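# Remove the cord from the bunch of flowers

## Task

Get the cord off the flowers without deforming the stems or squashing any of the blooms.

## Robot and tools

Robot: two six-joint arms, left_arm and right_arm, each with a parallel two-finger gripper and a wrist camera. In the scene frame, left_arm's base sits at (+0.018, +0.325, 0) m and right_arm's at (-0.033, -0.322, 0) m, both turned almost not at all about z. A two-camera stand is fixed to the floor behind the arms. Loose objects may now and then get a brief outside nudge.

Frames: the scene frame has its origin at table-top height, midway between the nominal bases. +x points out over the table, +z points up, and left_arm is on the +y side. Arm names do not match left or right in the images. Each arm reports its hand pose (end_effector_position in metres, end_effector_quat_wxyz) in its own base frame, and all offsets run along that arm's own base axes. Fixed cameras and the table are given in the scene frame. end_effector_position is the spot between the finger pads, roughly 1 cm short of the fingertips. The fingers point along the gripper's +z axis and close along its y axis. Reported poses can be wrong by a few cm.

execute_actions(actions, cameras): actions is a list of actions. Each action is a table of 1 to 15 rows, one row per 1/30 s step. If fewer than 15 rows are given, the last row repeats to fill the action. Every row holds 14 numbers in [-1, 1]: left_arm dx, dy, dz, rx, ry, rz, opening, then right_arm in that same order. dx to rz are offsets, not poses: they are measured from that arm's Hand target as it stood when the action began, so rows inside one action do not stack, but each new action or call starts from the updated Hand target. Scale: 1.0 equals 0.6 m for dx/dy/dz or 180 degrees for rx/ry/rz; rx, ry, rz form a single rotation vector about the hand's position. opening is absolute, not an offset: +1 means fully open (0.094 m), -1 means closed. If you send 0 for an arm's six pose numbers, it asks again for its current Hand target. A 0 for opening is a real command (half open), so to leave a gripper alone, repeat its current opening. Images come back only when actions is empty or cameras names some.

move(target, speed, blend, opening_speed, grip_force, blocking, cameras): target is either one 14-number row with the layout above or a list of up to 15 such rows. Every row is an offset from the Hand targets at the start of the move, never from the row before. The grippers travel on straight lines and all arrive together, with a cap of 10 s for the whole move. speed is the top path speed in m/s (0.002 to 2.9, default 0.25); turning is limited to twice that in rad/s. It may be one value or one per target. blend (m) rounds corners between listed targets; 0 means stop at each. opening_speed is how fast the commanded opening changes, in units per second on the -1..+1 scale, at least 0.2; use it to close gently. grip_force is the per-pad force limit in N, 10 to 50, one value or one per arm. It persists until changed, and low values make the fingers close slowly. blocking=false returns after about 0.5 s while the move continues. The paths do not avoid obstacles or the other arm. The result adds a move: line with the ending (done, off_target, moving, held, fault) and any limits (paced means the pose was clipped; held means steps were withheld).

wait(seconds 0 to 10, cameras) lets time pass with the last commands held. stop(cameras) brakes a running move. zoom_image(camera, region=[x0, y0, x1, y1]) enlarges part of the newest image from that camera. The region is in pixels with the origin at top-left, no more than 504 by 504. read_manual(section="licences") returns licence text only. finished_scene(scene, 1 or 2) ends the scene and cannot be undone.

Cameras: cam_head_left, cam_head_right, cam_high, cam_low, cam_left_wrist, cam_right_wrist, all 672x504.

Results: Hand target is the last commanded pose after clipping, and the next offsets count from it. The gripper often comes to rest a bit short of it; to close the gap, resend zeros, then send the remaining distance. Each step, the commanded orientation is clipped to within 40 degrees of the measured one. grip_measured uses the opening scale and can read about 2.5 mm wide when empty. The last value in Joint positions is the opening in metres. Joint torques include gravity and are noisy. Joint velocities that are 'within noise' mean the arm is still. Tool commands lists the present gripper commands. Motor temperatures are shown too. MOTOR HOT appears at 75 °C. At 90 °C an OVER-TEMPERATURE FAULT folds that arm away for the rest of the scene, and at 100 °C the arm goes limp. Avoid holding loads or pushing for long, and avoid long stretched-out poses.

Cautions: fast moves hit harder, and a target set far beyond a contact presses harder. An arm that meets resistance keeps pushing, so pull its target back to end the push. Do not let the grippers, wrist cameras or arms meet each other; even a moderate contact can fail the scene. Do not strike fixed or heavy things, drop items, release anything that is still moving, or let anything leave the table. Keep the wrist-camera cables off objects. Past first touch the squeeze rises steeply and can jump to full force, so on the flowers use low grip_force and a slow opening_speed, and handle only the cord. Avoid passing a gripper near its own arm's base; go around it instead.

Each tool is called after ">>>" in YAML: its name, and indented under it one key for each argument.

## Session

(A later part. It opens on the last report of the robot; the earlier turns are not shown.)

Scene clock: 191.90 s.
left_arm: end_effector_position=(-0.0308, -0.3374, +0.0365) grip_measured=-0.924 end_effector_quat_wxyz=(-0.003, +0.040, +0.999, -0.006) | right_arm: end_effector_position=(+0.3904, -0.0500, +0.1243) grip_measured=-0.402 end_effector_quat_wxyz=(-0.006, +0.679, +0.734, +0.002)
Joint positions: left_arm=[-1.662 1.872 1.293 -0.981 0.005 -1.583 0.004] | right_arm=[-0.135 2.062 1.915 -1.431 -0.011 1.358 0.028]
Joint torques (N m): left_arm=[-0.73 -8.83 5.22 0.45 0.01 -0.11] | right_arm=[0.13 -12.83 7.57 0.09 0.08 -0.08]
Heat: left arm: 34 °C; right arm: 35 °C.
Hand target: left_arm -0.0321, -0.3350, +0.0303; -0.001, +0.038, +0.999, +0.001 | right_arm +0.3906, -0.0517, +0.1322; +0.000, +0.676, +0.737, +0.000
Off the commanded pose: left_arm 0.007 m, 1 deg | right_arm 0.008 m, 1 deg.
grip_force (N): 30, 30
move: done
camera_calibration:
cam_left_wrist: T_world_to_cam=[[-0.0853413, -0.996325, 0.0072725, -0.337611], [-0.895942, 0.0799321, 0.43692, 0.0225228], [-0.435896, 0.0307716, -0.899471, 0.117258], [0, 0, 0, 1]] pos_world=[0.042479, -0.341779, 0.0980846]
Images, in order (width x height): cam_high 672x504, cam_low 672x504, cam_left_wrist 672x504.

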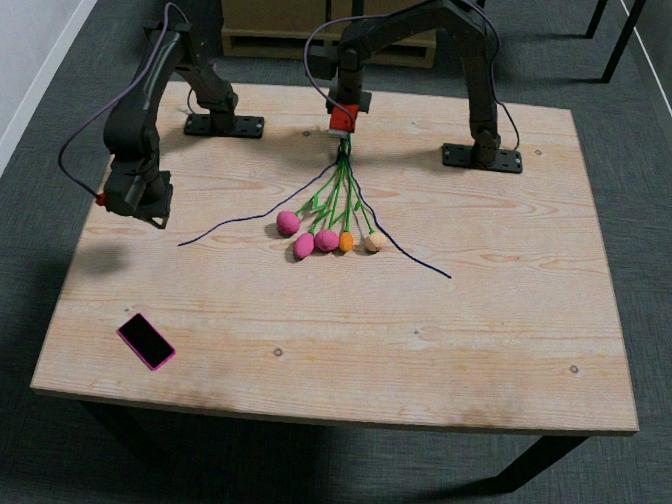

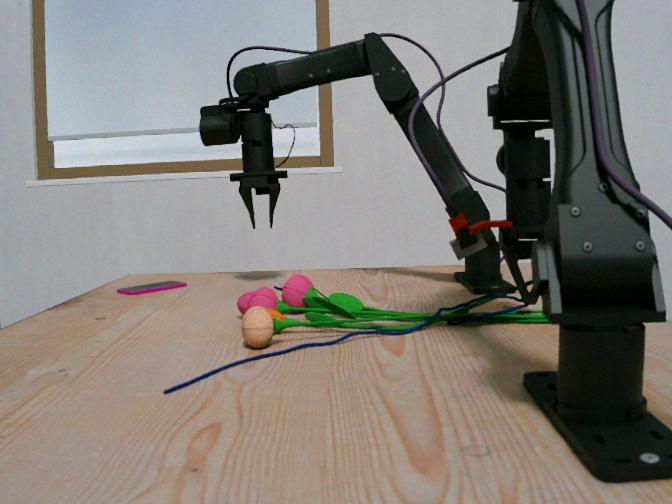

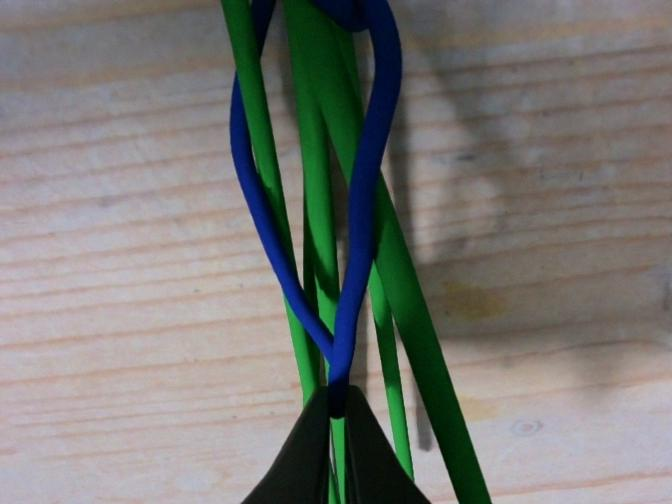

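>>> move:
  target: [0, 0, 0, 0, 0, 0, -1, -0.346, 0.598, 0.03, 0, 0, 0.472, 0.2]
  speed: 0.3
  cameras: ["cam_right_wrist", "cam_left_wrist", "cam_low"]

Scene clock: 196.23 s.
left_arm: end_effector_position=(-0.0309, -0.3376, +0.0365) grip_measured=-0.924 end_effector_quat_wxyz=(-0.003, +0.039, +0.999, -0.006) | right_arm: end_effector_position=(+0.1801, +0.3075, +0.1526) grip_measured=+0.198 end_effector_quat_wxyz=(+0.001, +0.004, +1.000, +0.013)
Joint positions: left_arm=[-1.662 1.872 1.293 -0.98 0.005 -1.584 0.004] | right_arm=[1.033 1.881 1.772 -1.438 -0.011 1.04 0.056]
Joint torques (N m): left_arm=[-0.65 -8.55 5.35 0.38 -0.02 -0.11] | right_arm=[-0.21 -8.28 7.6 0.14 0.09 -0.08]
Heat: left arm: 33 °C; right arm: 35 °C.
Hand target: left_arm -0.0321, -0.3350, +0.0303; -0.001, +0.038, +0.999, +0.000 | right_arm +0.1830, +0.3071, +0.1502; +0.000, +0.001, +1.000, +0.000
Off the commanded pose: left_arm 0.007 m, 1 deg | right_arm 0.004 m, 2 deg.
grip_force (N): 30, 30
move: done
camera_calibration:
cam_left_wrist: T_world_to_cam=[[-0.0845531, -0.996387, 0.00800996, -0.337739], [-0.895971, 0.0795443, 0.436931, 0.0223899], [-0.43599, 0.0297672, -0.899459, 0.116916], [0, 0, 0, 1]] pos_world=[0.0424781, -0.34178, 0.0980839]
cam_right_wrist: T_world_to_cam=[[-0.00510752, -0.99954, -0.0298845, 0.312265], [-0.909651, -0.00776861, 0.415302, 0.142624], [-0.415343, 0.0293056, -0.909193, 0.292853], [0, 0, 0, 1]] pos_world=[0.252968, 0.304647, 0.21636]
Images, in order (width x height): cam_low 672x504, cam_left_wrist 672x504, cam_right_wrist 672x504.

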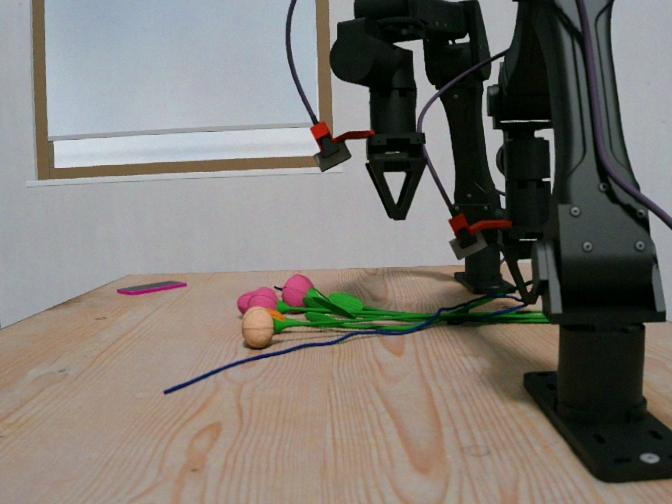

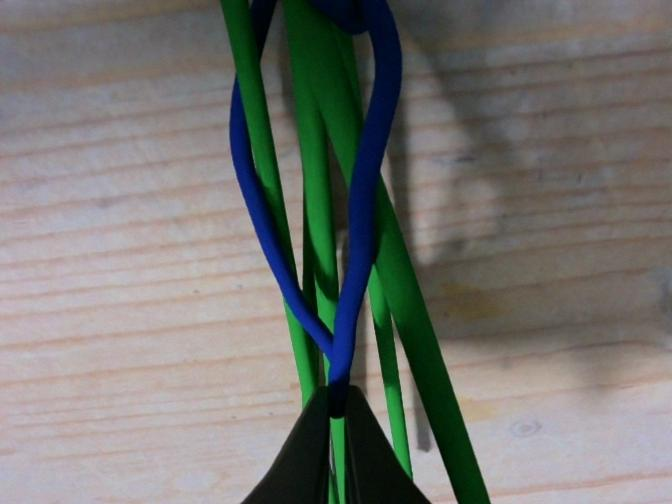

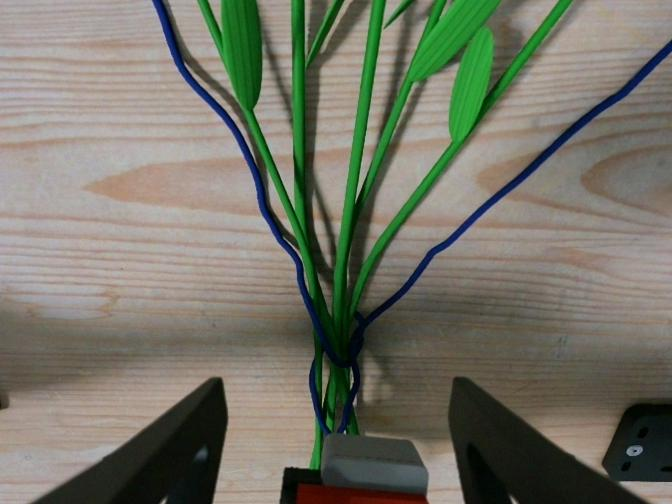

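>>> move:
  target: [0, 0, 0, 0, 0, 0, -1, 0.2, -0.33, 0.0, 0, 0, 0, 0.2]
  speed: 0.3
  cameras: []

>>> move:
  target: [0, 0, 0.01, 0, 0, -0.48, -1, 0, 0, 0, 0, 0, 0, 0.2]
  speed: 0.4
  cameras: ["cam_left_wrist", "cam_low", "cam_head_left", "cam_head_right", "cam_high", "cam_right_wrist"]

Scene clock: 200.73 s.
left_arm: end_effector_position=(-0.0309, -0.3376, +0.0365) grip_measured=-0.924 end_effector_quat_wxyz=(-0.003, +0.039, +0.999, -0.006) | right_arm: end_effector_position=(+0.2993, +0.1055, +0.1465) grip_measured=+0.198 end_effector_quat_wxyz=(-0.011, +0.008, +1.000, -0.006)
Joint positions: left_arm=[-1.662 1.872 1.293 -0.98 0.005 -1.584 0.004] | right_arm=[0.338 1.77 1.608 -1.433 0.003 0.354 0.056]
Joint torques (N m): left_arm=[-0.5 -8.68 5.35 0.44 -0.02 -0.07] | right_arm=[0.59 -9.83 6.16 0.35 -0.03 -0.14]
Heat: left arm: 33 °C; right arm: 34 °C.
Hand target: left_arm -0.0321, -0.3350, +0.0303; -0.001, +0.038, +0.999, +0.000 | right_arm +0.3030, +0.1092, +0.1502; +0.000, +0.001, +1.000, +0.000
Off the commanded pose: left_arm 0.007 m, 1 deg | right_arm 0.006 m, 2 deg.
grip_force (N): 30, 30
move: done
No camera images: "cameras" was empty.

Scene clock: 203.53 s.
left_arm: end_effector_position=(-0.0296, -0.3349, +0.0365) grip_measured=-0.924 end_effector_quat_wxyz=(+0.001, +0.706, +0.708, +0.000) | right_arm: end_effector_position=(+0.2993, +0.1055, +0.1465) grip_measured=+0.198 end_effector_quat_wxyz=(-0.011, +0.008, +1.000, -0.006)
Joint positions: left_arm=[-1.662 1.872 1.293 -0.991 -0.001 -0.093 0.004] | right_arm=[0.338 1.77 1.608 -1.433 0.003 0.354 0.056]
Joint torques (N m): left_arm=[-0.75 -9.46 6.22 0.28 0.03 0.05] | right_arm=[0.53 -9.83 6.28 0.36 -0.06 -0.09]
Heat: left arm: 33 °C; right arm: 34 °C.
Hand target: left_arm -0.0321, -0.3350, +0.0363; +0.000, +0.712, +0.702, +0.001 | right_arm +0.3030, +0.1092, +0.1502; +0.000, +0.001, +1.000, +0.000
Off the commanded pose: left_arm 0.002 m, 1 deg | right_arm 0.006 m, 2 deg.
grip_force (N): 30, 30
move: done
camera_calibration:
cam_left_wrist: T_world_to_cam=[[-0.999979, 0.00429974, -0.00480872, -0.0264121], [0.00180504, 0.902189, 0.431337, 0.325664], [0.00619301, 0.431319, -0.902178, 0.265021], [0, 0, 0, 1]] pos_world=[-0.0286407, -0.408005, 0.0984985]
cam_right_wrist: T_world_to_cam=[[-0.0135417, -0.999881, 0.0074021, 0.107874], [-0.899059, 0.0154154, 0.437555, 0.243151], [-0.437617, -0.000729706, -0.899161, 0.351084], [0, 0, 0, 1]] pos_world=[0.373708, 0.104369, 0.208491]

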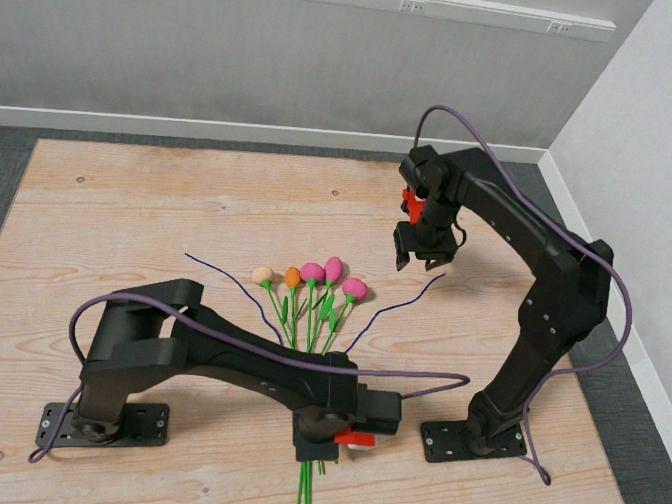

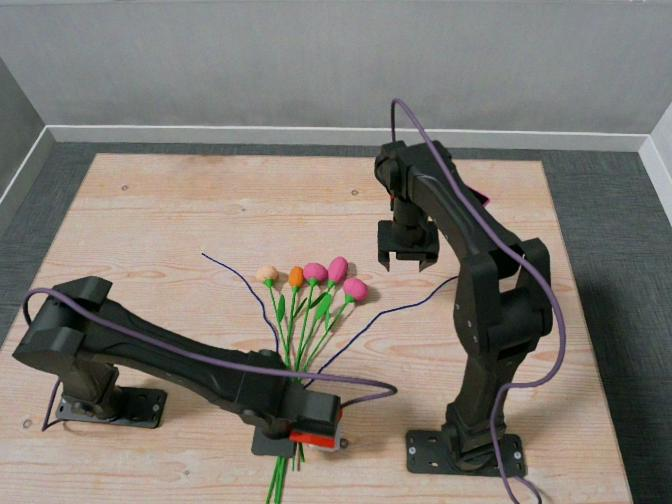

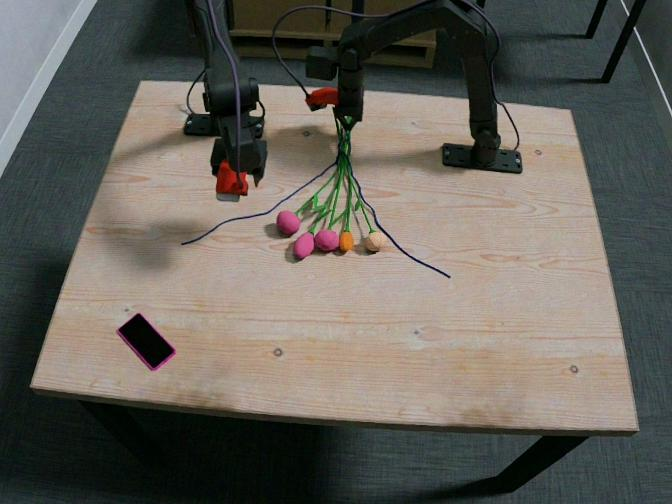

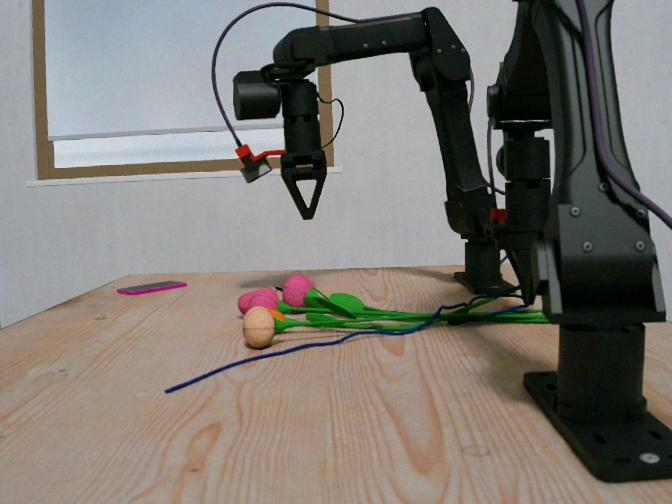

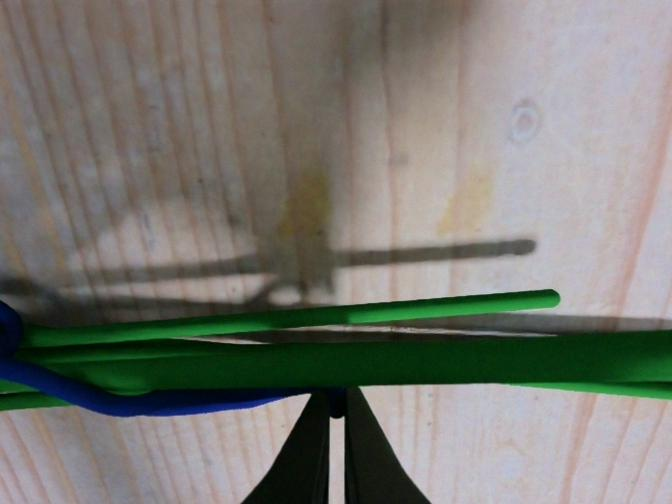

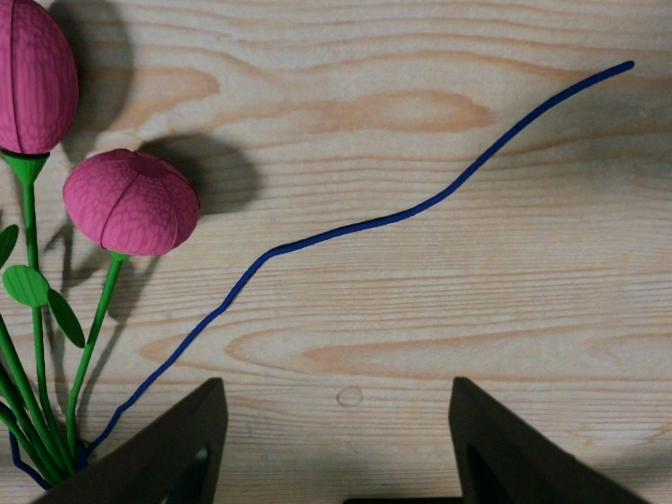

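>>> move:
  target: [0, 0, 0, 0, 0, -0.25, -1, 0, 0, 0, 0, 0, 0, 0.2]
  speed: 0.4
  cameras: ["cam_low", "cam_head_left", "cam_head_right"]

Scene clock: 206.20 s.
left_arm: end_effector_position=(-0.0288, -0.3350, +0.0365) grip_measured=-0.924 end_effector_quat_wxyz=(+0.003, +0.924, +0.383, +0.004) | right_arm: end_effector_position=(+0.2993, +0.1055, +0.1465) grip_measured=+0.198 end_effector_quat_wxyz=(-0.011, +0.008, +1.000, -0.006)
Joint positions: left_arm=[-1.665 1.872 1.293 -0.991 -0.01 0.691 0.004] | right_arm=[0.338 1.77 1.608 -1.433 0.003 0.354 0.056]
Joint torques (N m): left_arm=[-0.62 -9.36 6.17 0.22 0.03 0.09] | right_arm=[0.5 -9.72 6.22 0.35 -0.06 -0.07]
Heat: left arm: 33 °C; right arm: 33 °C.
Hand target: left_arm -0.0320, -0.3350, +0.0363; +0.000, +0.926, +0.377, +0.001 | right_arm +0.3030, +0.1092, +0.1502; +0.000, +0.001, +1.000, +0.000
Off the commanded pose: left_arm 0.003 m, 1 deg | right_arm 0.006 m, 2 deg.
grip_force (N): 30, 30
move: done
Images, in order (width x height): cam_head_left 672x504, cam_head_right 672x504, cam_low 672x504.

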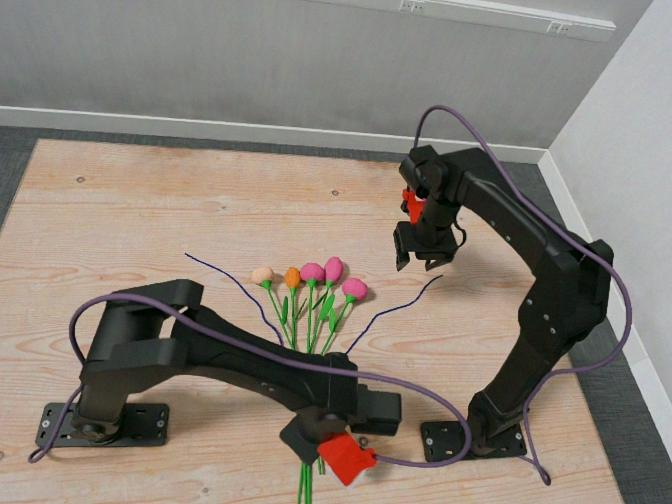

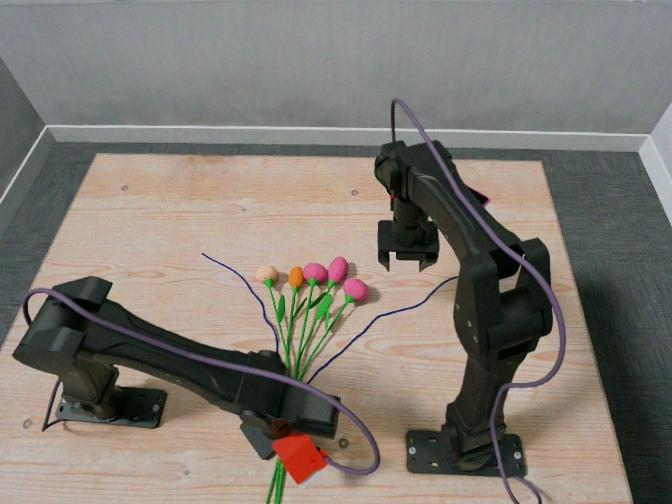

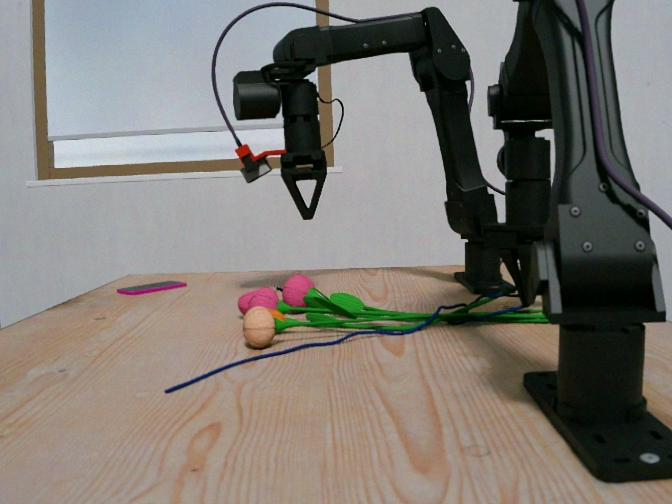

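>>> move:
  target: [0, 0, 0, 0, 0, 0, -1, -0.27, 0.328, -0.05, 0, 0, 0, 0.2]
  speed: 0.25
  cameras: ["cam_right_wrist", "cam_low", "cam_head_right"]

Scene clock: 208.43 s.
left_arm: end_effector_position=(-0.0288, -0.3350, +0.0365) grip_measured=-0.924 end_effector_quat_wxyz=(+0.003, +0.924, +0.383, +0.004) | right_arm: end_effector_position=(+0.1353, +0.2992, +0.1208) grip_measured=+0.198 end_effector_quat_wxyz=(-0.006, -0.007, +1.000, -0.003)
Joint positions: left_arm=[-1.665 1.872 1.293 -0.991 -0.01 0.692 0.004] | right_arm=[1.139 1.795 1.537 -1.322 -0.008 1.125 0.056]
Joint torques (N m): left_arm=[-0.54 -9.5 6.2 0.3 0.12 0.05] | right_arm=[-0.18 -7.56 7.64 0.35 0.04 0.07]
Heat: left arm: 33 °C; right arm: 33 °C.
Hand target: left_arm -0.0320, -0.3350, +0.0363; +0.000, +0.926, +0.377, +0.001 | right_arm +0.1410, +0.3060, +0.1203; +0.000, +0.001, +1.000, +0.000
Off the commanded pose: left_arm 0.003 m, 1 deg | right_arm 0.009 m, 1 deg.
grip_force (N): 30, 30
move: done
camera_calibration:
cam_right_wrist: T_world_to_cam=[[0.0156412, -0.999876, 0.00156537, 0.296185], [-0.903561, -0.0134641, 0.428247, 0.11431], [-0.428173, -0.0081127, -0.90366, 0.257842], [0, 0, 0, 1]] pos_world=[0.209054, 0.29978, 0.183585]
Images, in order (width x height): cam_head_right 672x504, cam_low 672x504, cam_right_wrist 672x504.

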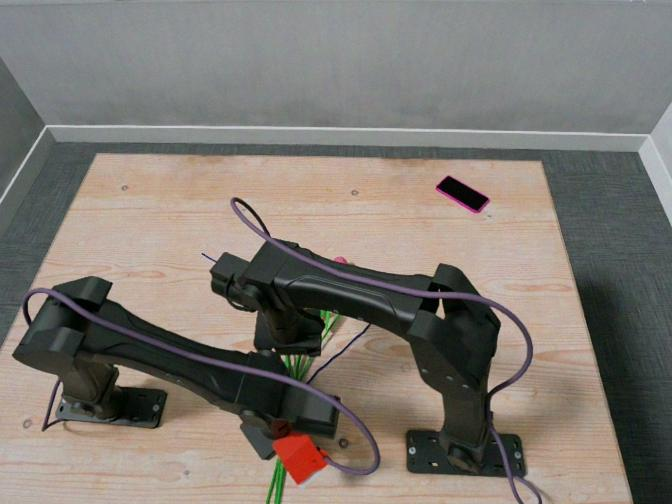

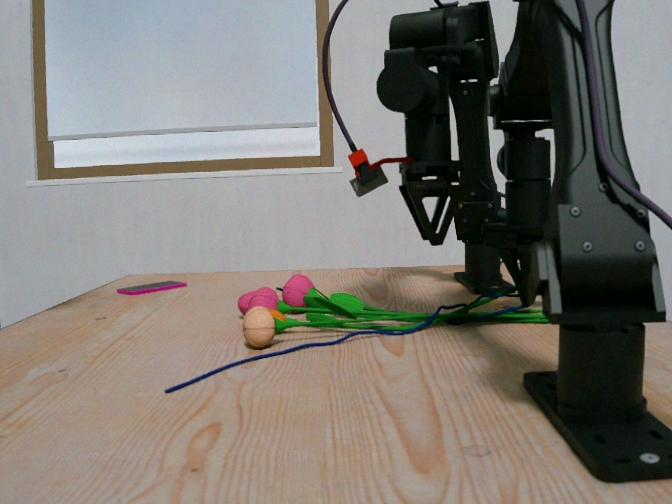

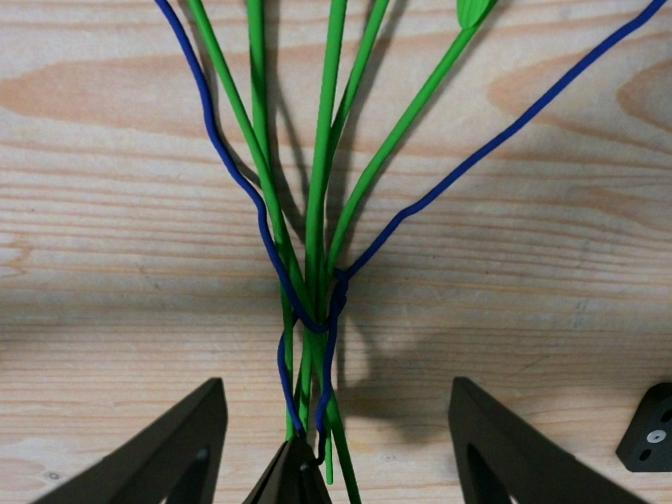

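>>> move:
  target: [0, 0, 0, 0, 0, 0, -1, 0.2, 0.138, -0.04, 0, 0, 0, -0.4]
  speed: 0.25
  cameras: ["cam_right_wrist", "cam_low"]

Scene clock: 211.30 s.
left_arm: end_effector_position=(-0.0288, -0.3350, +0.0365) grip_measured=-0.924 end_effector_quat_wxyz=(+0.003, +0.924, +0.383, +0.004) | right_arm: end_effector_position=(+0.2604, +0.3897, +0.1072) grip_measured=-0.398 end_effector_quat_wxyz=(+0.006, +0.005, +1.000, +0.017)
Joint positions: left_arm=[-1.665 1.872 1.293 -0.991 -0.01 0.692 0.004] | right_arm=[0.977 2.405 2.412 -1.543 -0.008 0.987 0.028]
Joint torques (N m): left_arm=[-0.49 -9.5 6.49 0.25 0.16 0.08] | right_arm=[0.08 -11.86 7.51 0.18 0.04 -0.1]
Heat: left arm: 33 °C; right arm: 33 °C.
Hand target: left_arm -0.0320, -0.3350, +0.0363; +0.000, +0.926, +0.377, +0.001 | right_arm +0.2610, +0.3888, +0.0963; +0.000, +0.001, +1.000, +0.000
Off the commanded pose: left_arm 0.003 m, 1 deg | right_arm 0.011 m, 2 deg.
grip_force (N): 30, 30
move: off_target (right_arm)
camera_calibration:
cam_right_wrist: T_world_to_cam=[[-0.00790413, -0.999277, -0.0372012, 0.394898], [-0.91382, -0.00788808, 0.406044, 0.237271], [-0.406044, 0.0372046, -0.913096, 0.277415], [0, 0, 0, 1]] pos_world=[0.332587, 0.386163, 0.171654]
Images, in order (width x height): cam_low 672x504, cam_right_wrist 672x504.

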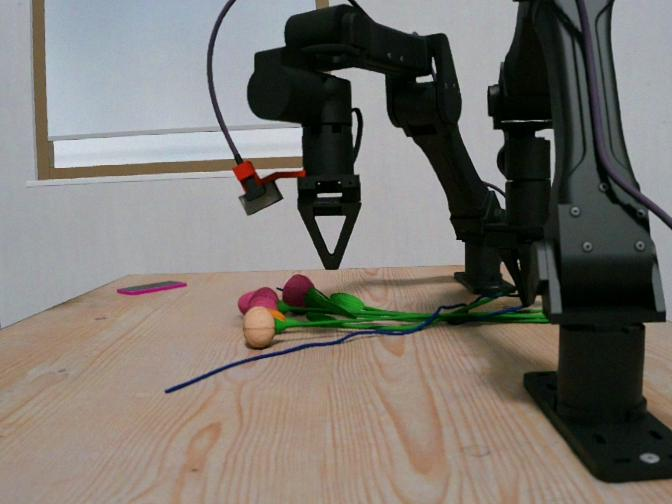

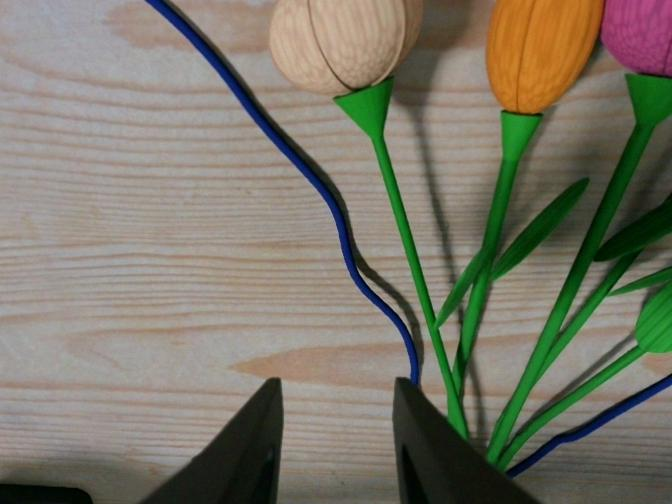

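>>> move:
  target: [0, 0, 0, 0, 0, 0, -1, 0.0, -0.004, -0.125, 0, 0, 0, -0.6]
  speed: 0.15
  cameras: ["cam_right_wrist"]

Scene clock: 212.80 s.
left_arm: end_effector_position=(-0.0288, -0.3350, +0.0365) grip_measured=-0.924 end_effector_quat_wxyz=(+0.003, +0.924, +0.383, +0.004) | right_arm: end_effector_position=(+0.2597, +0.3886, +0.0253) grip_measured=-0.598 end_effector_quat_wxyz=(-0.003, +0.004, +1.000, +0.003)
Joint positions: left_arm=[-1.665 1.872 1.293 -0.991 -0.01 0.692 0.004] | right_arm=[0.977 2.405 2.086 -1.249 -0.008 0.984 0.019]
Joint torques (N m): left_arm=[-0.38 -9.35 6.22 0.32 0.15 0.04] | right_arm=[-0.21 -15.62 4.33 0.44 0.04 -0.06]
Heat: left arm: 33 °C; right arm: 33 °C.
Hand target: left_arm -0.0320, -0.3350, +0.0363; +0.000, +0.926, +0.377, +0.001 | right_arm +0.2610, +0.3862, +0.0212; +0.000, +0.001, +1.000, +0.000
Off the commanded pose: left_arm 0.003 m, 1 deg | right_arm 0.005 m, 1 deg.
grip_force (N): 30, 30
move: done
camera_calibration:
cam_right_wrist: T_world_to_cam=[[-0.00527249, -0.999937, -0.00992884, 0.389515], [-0.906211, 0.00057985, 0.422826, 0.264179], [-0.422793, 0.011227, -0.906157, 0.21664], [0, 0, 0, 1]] pos_world=[0.33305, 0.386905, 0.0884757]
Images, in order (width x height): cam_right_wrist 672x504.

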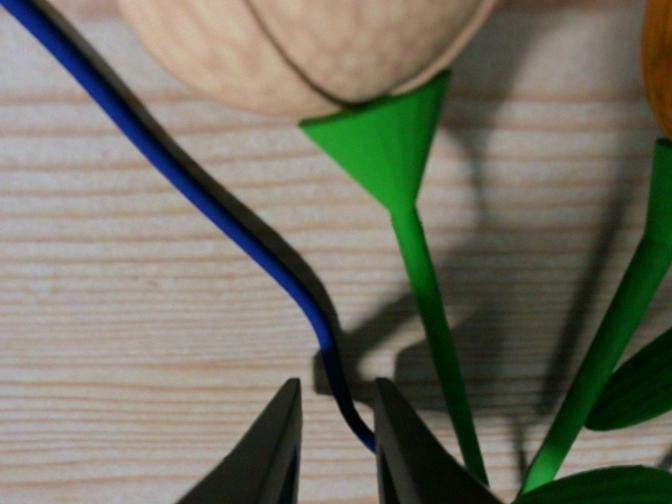

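>>> move:
  target: [0, 0, 0, 0, 0, 0, -1, 0.0, -0.009, -0.0183, 0, 0, 0, -0.6]
  speed: 0.06
  cameras: ["cam_right_wrist"]

Scene clock: 214.87 s.
left_arm: end_effector_position=(-0.0288, -0.3350, +0.0365) grip_measured=-0.924 end_effector_quat_wxyz=(+0.003, +0.924, +0.383, +0.004) | right_arm: end_effector_position=(+0.2593, +0.3852, +0.0179) grip_measured=-0.598 end_effector_quat_wxyz=(-0.002, +0.002, +1.000, +0.004)
Joint positions: left_arm=[-1.665 1.872 1.293 -0.991 -0.01 0.692 0.004] | right_arm=[0.973 2.391 2.03 -1.205 -0.008 0.978 0.019]
Joint torques (N m): left_arm=[-0.69 -9.58 6.34 0.27 0.1 0.04] | right_arm=[-0.43 -15.32 3.14 0.51 0.03 -0.1]
Heat: left arm: 33 °C; right arm: 34 °C.
Hand target: left_arm -0.0320, -0.3350, +0.0363; +0.000, +0.926, +0.377, +0.001 | right_arm +0.2609, +0.3809, +0.0103; +0.000, +0.001, +1.000, +0.000
Off the commanded pose: left_arm 0.003 m, 1 deg | right_arm 0.009 m, 1 deg.
grip_force (N): 30, 30
move: done
camera_calibration:
cam_right_wrist: T_world_to_cam=[[-0.00254754, -0.999923, -0.0121782, 0.385416], [-0.906869, -0.00282186, 0.421403, 0.26846], [-0.421405, 0.0121176, -0.906792, 0.2091], [0, 0, 0, 1]] pos_world=[0.332555, 0.38361, 0.0811739]
Images, in order (width x height): cam_right_wrist 672x504.

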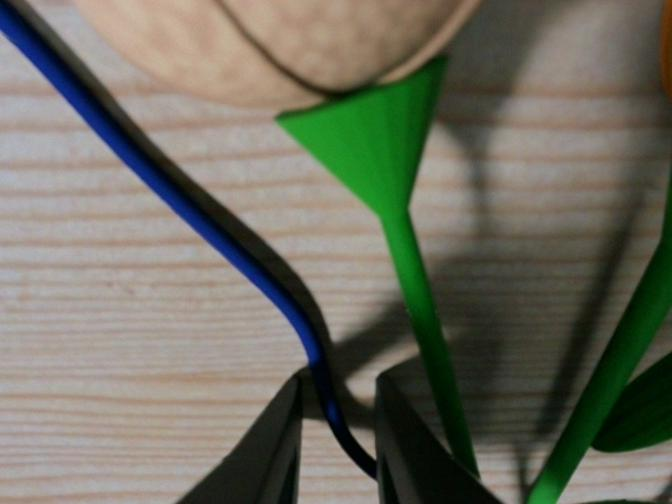

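Close on the tail.

>>> move:
  target: [0, 0, 0, 0, 0, 0, -1, 0.0, 0, 0, 0, 0, 0, -1]
  speed: 0.06
  opening_speed: 0.8
  cameras: ["cam_right_wrist"]

Scene clock: 216.10 s.
left_arm: end_effector_position=(-0.0288, -0.3350, +0.0365) grip_measured=-0.924 end_effector_quat_wxyz=(+0.003, +0.924, +0.383, +0.004) | right_arm: end_effector_position=(+0.2601, +0.3875, +0.0178) grip_measured=-0.923 end_effector_quat_wxyz=(-0.001, +0.002, +1.000, +0.009)
Joint positions: left_arm=[-1.665 1.872 1.293 -0.991 -0.01 0.692 0.004] | right_arm=[0.973 2.391 2.029 -1.195 -0.011 0.977 0.004]
Joint torques (N m): left_arm=[-0.58 -9.42 6.2 0.29 0.12 0.06] | right_arm=[-0.55 -15.47 3.08 0.47 0.08 -0.08]
Heat: left arm: 33 °C; right arm: 34 °C.
Hand target: left_arm -0.0320, -0.3350, +0.0363; +0.000, +0.926, +0.377, +0.001 | right_arm +0.2609, +0.3809, +0.0102; +0.000, +0.001, +1.000, +0.000
Off the commanded pose: left_arm 0.003 m, 1 deg | right_arm 0.010 m, 1 deg.
grip_force (N): 30, 30
move: done
camera_calibration:
cam_right_wrist: T_world_to_cam=[[-0.00173593, -0.999756, -0.0220017, 0.387603], [-0.907937, -0.00764527, 0.419036, 0.271473], [-0.419102, 0.0207036, -0.907703, 0.205458], [0, 0, 0, 1]] pos_world=[0.333262, 0.385331, 0.0812661]
Images, in order (width x height): cam_right_wrist 672x504.

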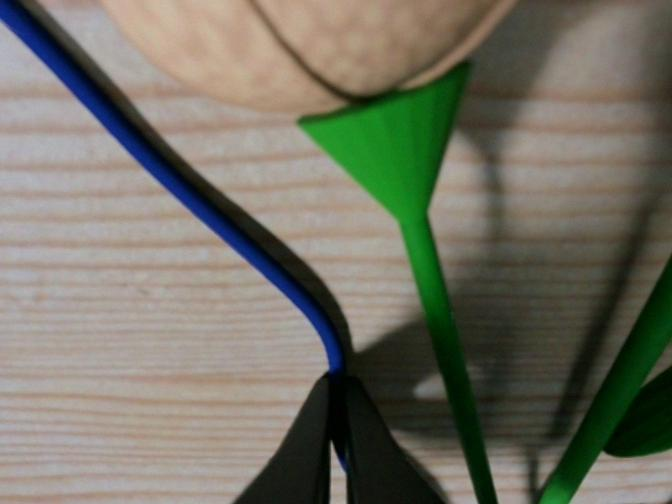

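>>> move:
  target:
    - [0, 0, 0, 0, 0, 0, -1, 0.0, 0.02, 0.09, 0, 0, 0, -1]
    - [0, 0, 0, 0, 0, 0, -1, -0.11, 0.12, 0.09, 0, 0, 0, -1]
  speed: 0.12
  blend: [0.02, 0]
  cameras: ["cam_right_wrist", "cam_high", "cam_low"]

Scene clock: 219.57 s.
left_arm: end_effector_position=(-0.0288, -0.3350, +0.0365) grip_measured=-0.924 end_effector_quat_wxyz=(+0.003, +0.924, +0.383, +0.004) | right_arm: end_effector_position=(+0.1926, +0.4563, +0.0778) grip_measured=-0.924 end_effector_quat_wxyz=(+0.003, -0.007, +1.000, +0.021)
Joint positions: left_arm=[-1.665 1.872 1.293 -0.991 -0.01 0.692 0.004] | right_arm=[1.165 2.57 2.597 -1.557 -0.011 1.152 0.004]
Joint torques (N m): left_arm=[-0.43 -9.35 6.19 0.21 0.12 0.06] | right_arm=[-0.36 -12.67 7.57 0.18 0.07 0.1]
Heat: left arm: 33 °C; right arm: 33 °C.
Hand target: left_arm -0.0320, -0.3350, +0.0363; +0.000, +0.926, +0.377, +0.001 | right_arm +0.1950, +0.4529, +0.0643; +0.000, +0.001, +1.000, +0.000
Off the commanded pose: left_arm 0.003 m, 1 deg | right_arm 0.014 m, 3 deg.
joint sent to its limit (right arm) — joint 4 (wrist pitch), lower limit. The joint targets still meet the commanded pose.
grip_force (N): 30, 30
move: off_target (right_arm)
camera_calibration:
cam_right_wrist: T_world_to_cam=[[0.0161119, -0.998829, -0.0456234, 0.455547], [-0.91087, -0.0334815, 0.411334, 0.198496], [-0.41238, 0.0349296, -0.910342, 0.222677], [0, 0, 0, 1]] pos_world=[0.265292, 0.453881, 0.141848]
Images, in order (width x height): cam_high 672x504, cam_low 672x504, cam_right_wrist 672x504.

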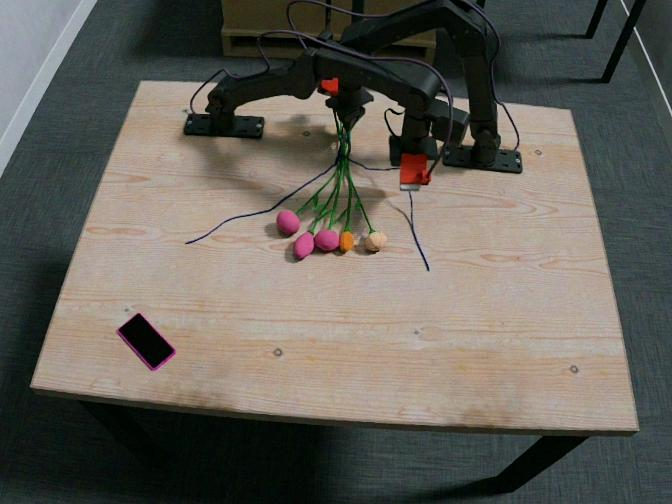

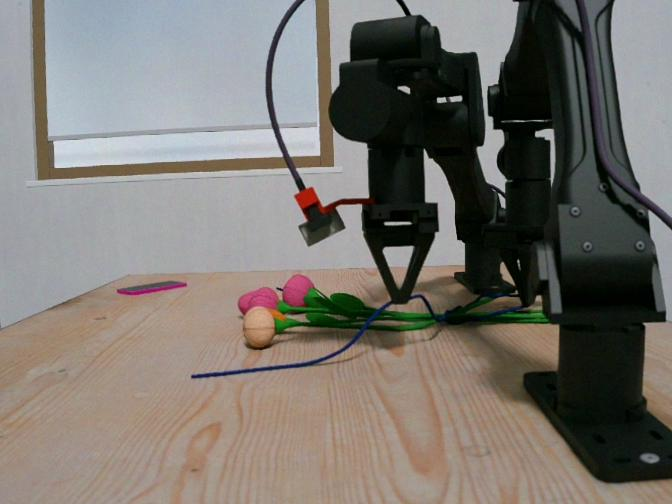

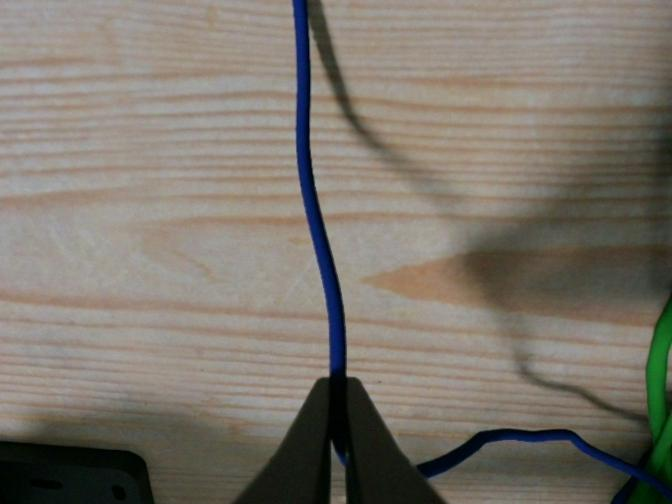

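>>> move:
  target:
    - [0, 0, 0, 0, 0, 0, -1, 0.0, 0.0, -0.083, 0, 0, 0, -1]
    - [0, 0, 0, 0, 0, 0, -1, 0.0, 0.0, -0.083, 0, 0, 0, -0.5]
    - [0, 0, 0, 0, 0, 0, -1, 0.0, 0.0, 0.06, 0, 0, 0, -0.5]
  speed: 0.12
  cameras: ["cam_right_wrist", "cam_high", "cam_low"]

Scene clock: 222.47 s.
left_arm: end_effector_position=(-0.0288, -0.3350, +0.0365) grip_measured=-0.924 end_effector_quat_wxyz=(+0.003, +0.924, +0.383, +0.004) | right_arm: end_effector_position=(+0.1927, +0.4566, +0.0784) grip_measured=-0.502 end_effector_quat_wxyz=(+0.003, -0.006, +1.000, +0.022)
Joint positions: left_arm=[-1.665 1.872 1.293 -0.991 -0.01 0.692 0.004] | right_arm=[1.165 2.569 2.598 -1.557 -0.011 1.153 0.023]
Joint torques (N m): left_arm=[-0.34 -9.36 6.06 0.27 0.17 0.05] | right_arm=[-0.42 -20.67 5.98 0.2 0.07 0.09]
Heat: left arm: 33 °C; right arm: 33 °C.
Hand target: left_arm -0.0320, -0.3350, +0.0363; +0.000, +0.926, +0.377, +0.001 | right_arm +0.1950, +0.4529, +0.1002; +0.000, +0.001, +1.000, +0.000
Off the commanded pose: left_arm 0.003 m, 1 deg | right_arm 0.022 m, 3 deg.
joint sent to its limit (right arm) — joint 4 (wrist pitch), lower limit. The joint targets are off in orientation, not in position.
grip_force (N): 30, 30
move: off_target (right_arm)
camera_calibration:
cam_right_wrist: T_world_to_cam=[[0.0153276, -0.998757, -0.0474373, 0.456111], [-0.911193, -0.0334865, 0.410616, 0.198444], [-0.411694, 0.0369308, -0.910574, 0.222162], [0, 0, 0, 1]] pos_world=[0.265293, 0.453985, 0.142447]
Images, in order (width x height): cam_high 672x504, cam_low 672x504, cam_right_wrist 672x504.

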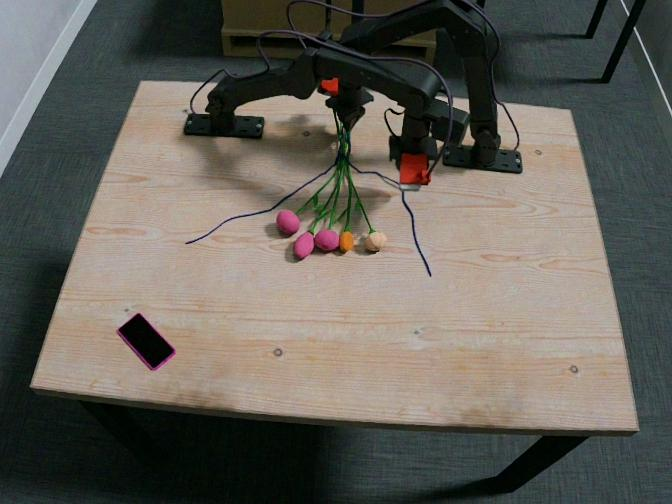

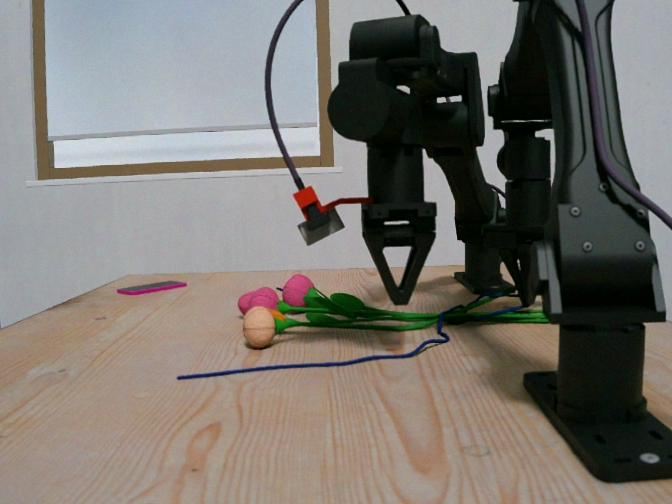

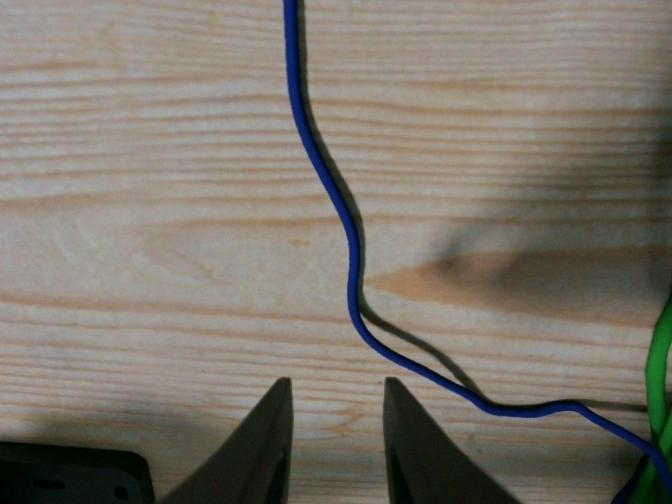

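>>> move:
  target: [0, 0, 0, 0, 0, 0, -1, -0.075, -0.24, 0.033, 0, 0, 0, 0.0]
  speed: 0.2
  cameras: ["cam_right_wrist"]

Scene clock: 224.10 s.
left_arm: end_effector_position=(-0.0288, -0.3350, +0.0365) grip_measured=-0.924 end_effector_quat_wxyz=(+0.003, +0.924, +0.383, +0.004) | right_arm: end_effector_position=(+0.1471, +0.3118, +0.1164) grip_measured=-0.002 end_effector_quat_wxyz=(-0.010, +0.002, +1.000, -0.007)
Joint positions: left_arm=[-1.665 1.872 1.293 -0.991 -0.01 0.692 0.004] | right_arm=[1.121 1.871 1.615 -1.336 -0.011 1.126 0.047]
Joint torques (N m): left_arm=[-0.55 -9.8 6.24 0.3 0.12 0.07] | right_arm=[-0.51 -12.97 4.18 0.38 0.1 -0.1]
Heat: left arm: 33 °C; right arm: 34 °C.
Hand target: left_arm -0.0320, -0.3350, +0.0363; +0.000, +0.926, +0.377, +0.001 | right_arm +0.1499, +0.3090, +0.1200; +0.000, +0.001, +1.000, +0.000
Off the commanded pose: left_arm 0.003 m, 1 deg | right_arm 0.005 m, 1 deg.
grip_force (N): 30, 30
move: done
camera_calibration:
cam_right_wrist: T_world_to_cam=[[-0.00220411, -0.999945, 0.0102338, 0.310205], [-0.90042, 0.00643642, 0.434974, 0.119596], [-0.435016, -0.00825601, -0.900385, 0.259654], [0, 0, 0, 1]] pos_world=[0.221324, 0.311562, 0.178593]
Images, in order (width x height): cam_right_wrist 672x504.

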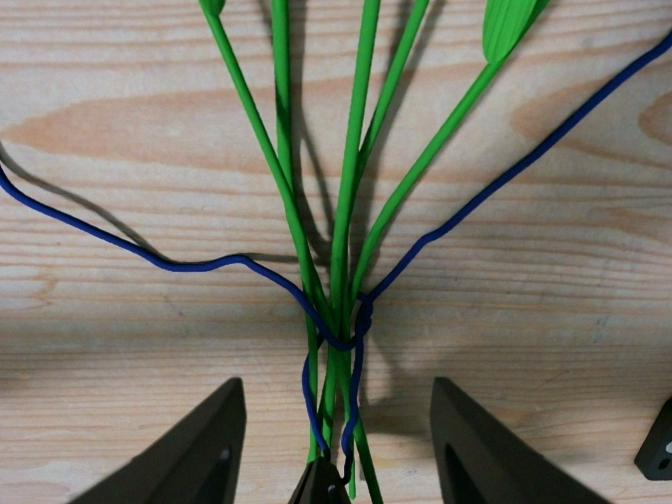

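>>> move:
  target: [0, 0, 0, 0, 0, 0, -1, 0.018, -0.0017, -0.117, 0, 0, 0, 0.19]
  speed: 0.12
  cameras: ["cam_right_wrist", "cam_low"]

Scene clock: 226.00 s.
left_arm: end_effector_position=(-0.0288, -0.3350, +0.0365) grip_measured=-0.924 end_effector_quat_wxyz=(+0.003, +0.924, +0.383, +0.004) | right_arm: end_effector_position=(+0.1586, +0.3121, +0.0626) grip_measured=+0.188 end_effector_quat_wxyz=(+0.001, +0.002, +1.000, +0.015)
Joint positions: left_arm=[-1.665 1.872 1.293 -0.991 -0.01 0.692 0.004] | right_arm=[1.092 1.87 1.398 -1.072 -0.011 1.096 0.056]
Joint torques (N m): left_arm=[-0.59 -9.46 6.23 0.3 0.16 0.05] | right_arm=[-0.46 -8.01 4.38 0.45 0.05 -0.11]
Heat: left arm: 33 °C; right arm: 34 °C.
Hand target: left_arm -0.0320, -0.3350, +0.0363; +0.000, +0.926, +0.377, +0.001 | right_arm +0.1607, +0.3078, +0.0497; +0.000, +0.001, +1.000, +0.000
Off the commanded pose: left_arm 0.003 m, 1 deg | right_arm 0.014 m, 2 deg.
grip_force (N): 30, 30
move: off_target (right_arm)
camera_calibration:
cam_right_wrist: T_world_to_cam=[[-0.00165325, -0.99944, -0.0334236, 0.313588], [-0.909714, -0.0123754, 0.415051, 0.161862], [-0.415232, 0.0310921, -0.909184, 0.201342], [0, 0, 0, 1]] pos_world=[0.231371, 0.309155, 0.126357]
Images, in order (width x height): cam_low 672x504, cam_right_wrist 672x504.

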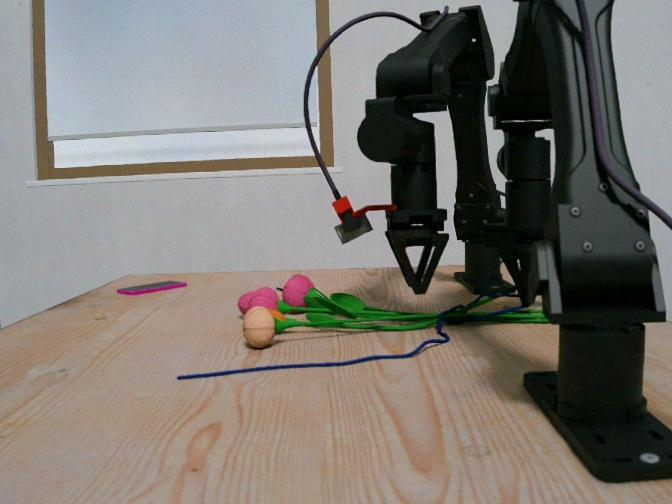

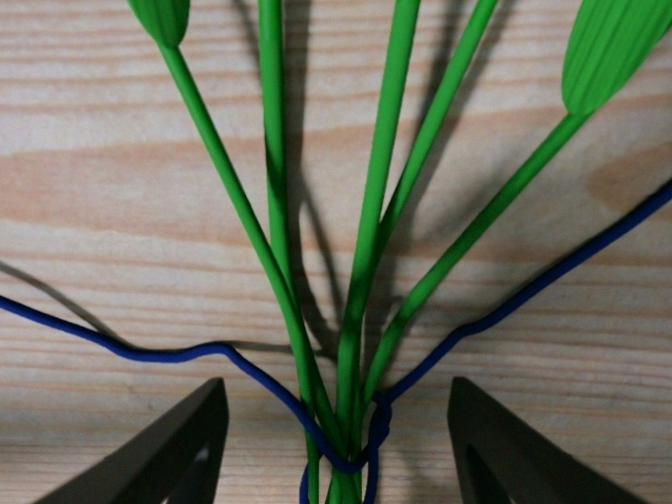

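>>> move:
  target: [0, 0, 0, 0, 0, 0, -1, 0.0, -0.007, -0.062, 0, 0, 0, 0.19]
  speed: 0.1
  cameras: ["cam_right_wrist", "cam_low"]

Scene clock: 227.47 s.
left_arm: end_effector_position=(-0.0288, -0.3350, +0.0365) grip_measured=-0.924 end_effector_quat_wxyz=(+0.003, +0.924, +0.383, +0.004) | right_arm: end_effector_position=(+0.1587, +0.3085, +0.0242) grip_measured=+0.188 end_effector_quat_wxyz=(+0.000, +0.002, +1.000, +0.013)
Joint positions: left_arm=[-1.665 1.872 1.293 -0.991 -0.01 0.692 0.004] | right_arm=[1.087 1.907 1.288 -0.929 -0.011 1.091 0.056]
Joint torques (N m): left_arm=[-0.57 -9.47 6.22 0.26 0.11 0.06] | right_arm=[-0.54 -8.27 4.16 0.48 0.08 -0.09]
Heat: left arm: 33 °C; right arm: 33 °C.
Hand target: left_arm -0.0320, -0.3350, +0.0363; +0.000, +0.926, +0.377, +0.001 | right_arm +0.1607, +0.3036, +0.0125; +0.000, +0.001, +1.000, +0.000
Off the commanded pose: left_arm 0.003 m, 1 deg | right_arm 0.013 m, 1 deg.
grip_force (N): 30, 30
move: off_target (right_arm)
camera_calibration:
cam_right_wrist: T_world_to_cam=[[-0.000927912, -0.999571, -0.0292723, 0.308599], [-0.908907, -0.0113635, 0.416844, 0.177458], [-0.416998, 0.0269926, -0.908506, 0.168077], [0, 0, 0, 1]] pos_world=[0.231667, 0.305946, 0.0877605]
Images, in order (width x height): cam_low 672x504, cam_right_wrist 672x504.

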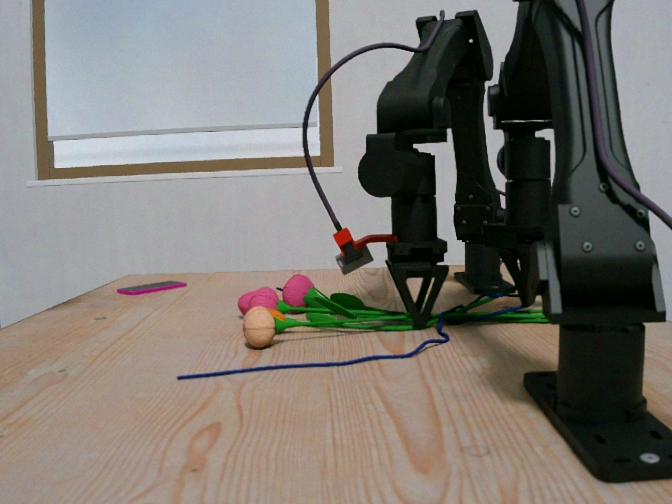

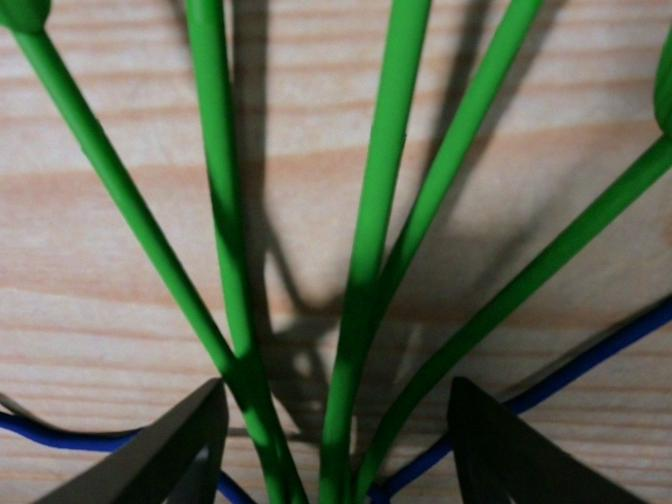

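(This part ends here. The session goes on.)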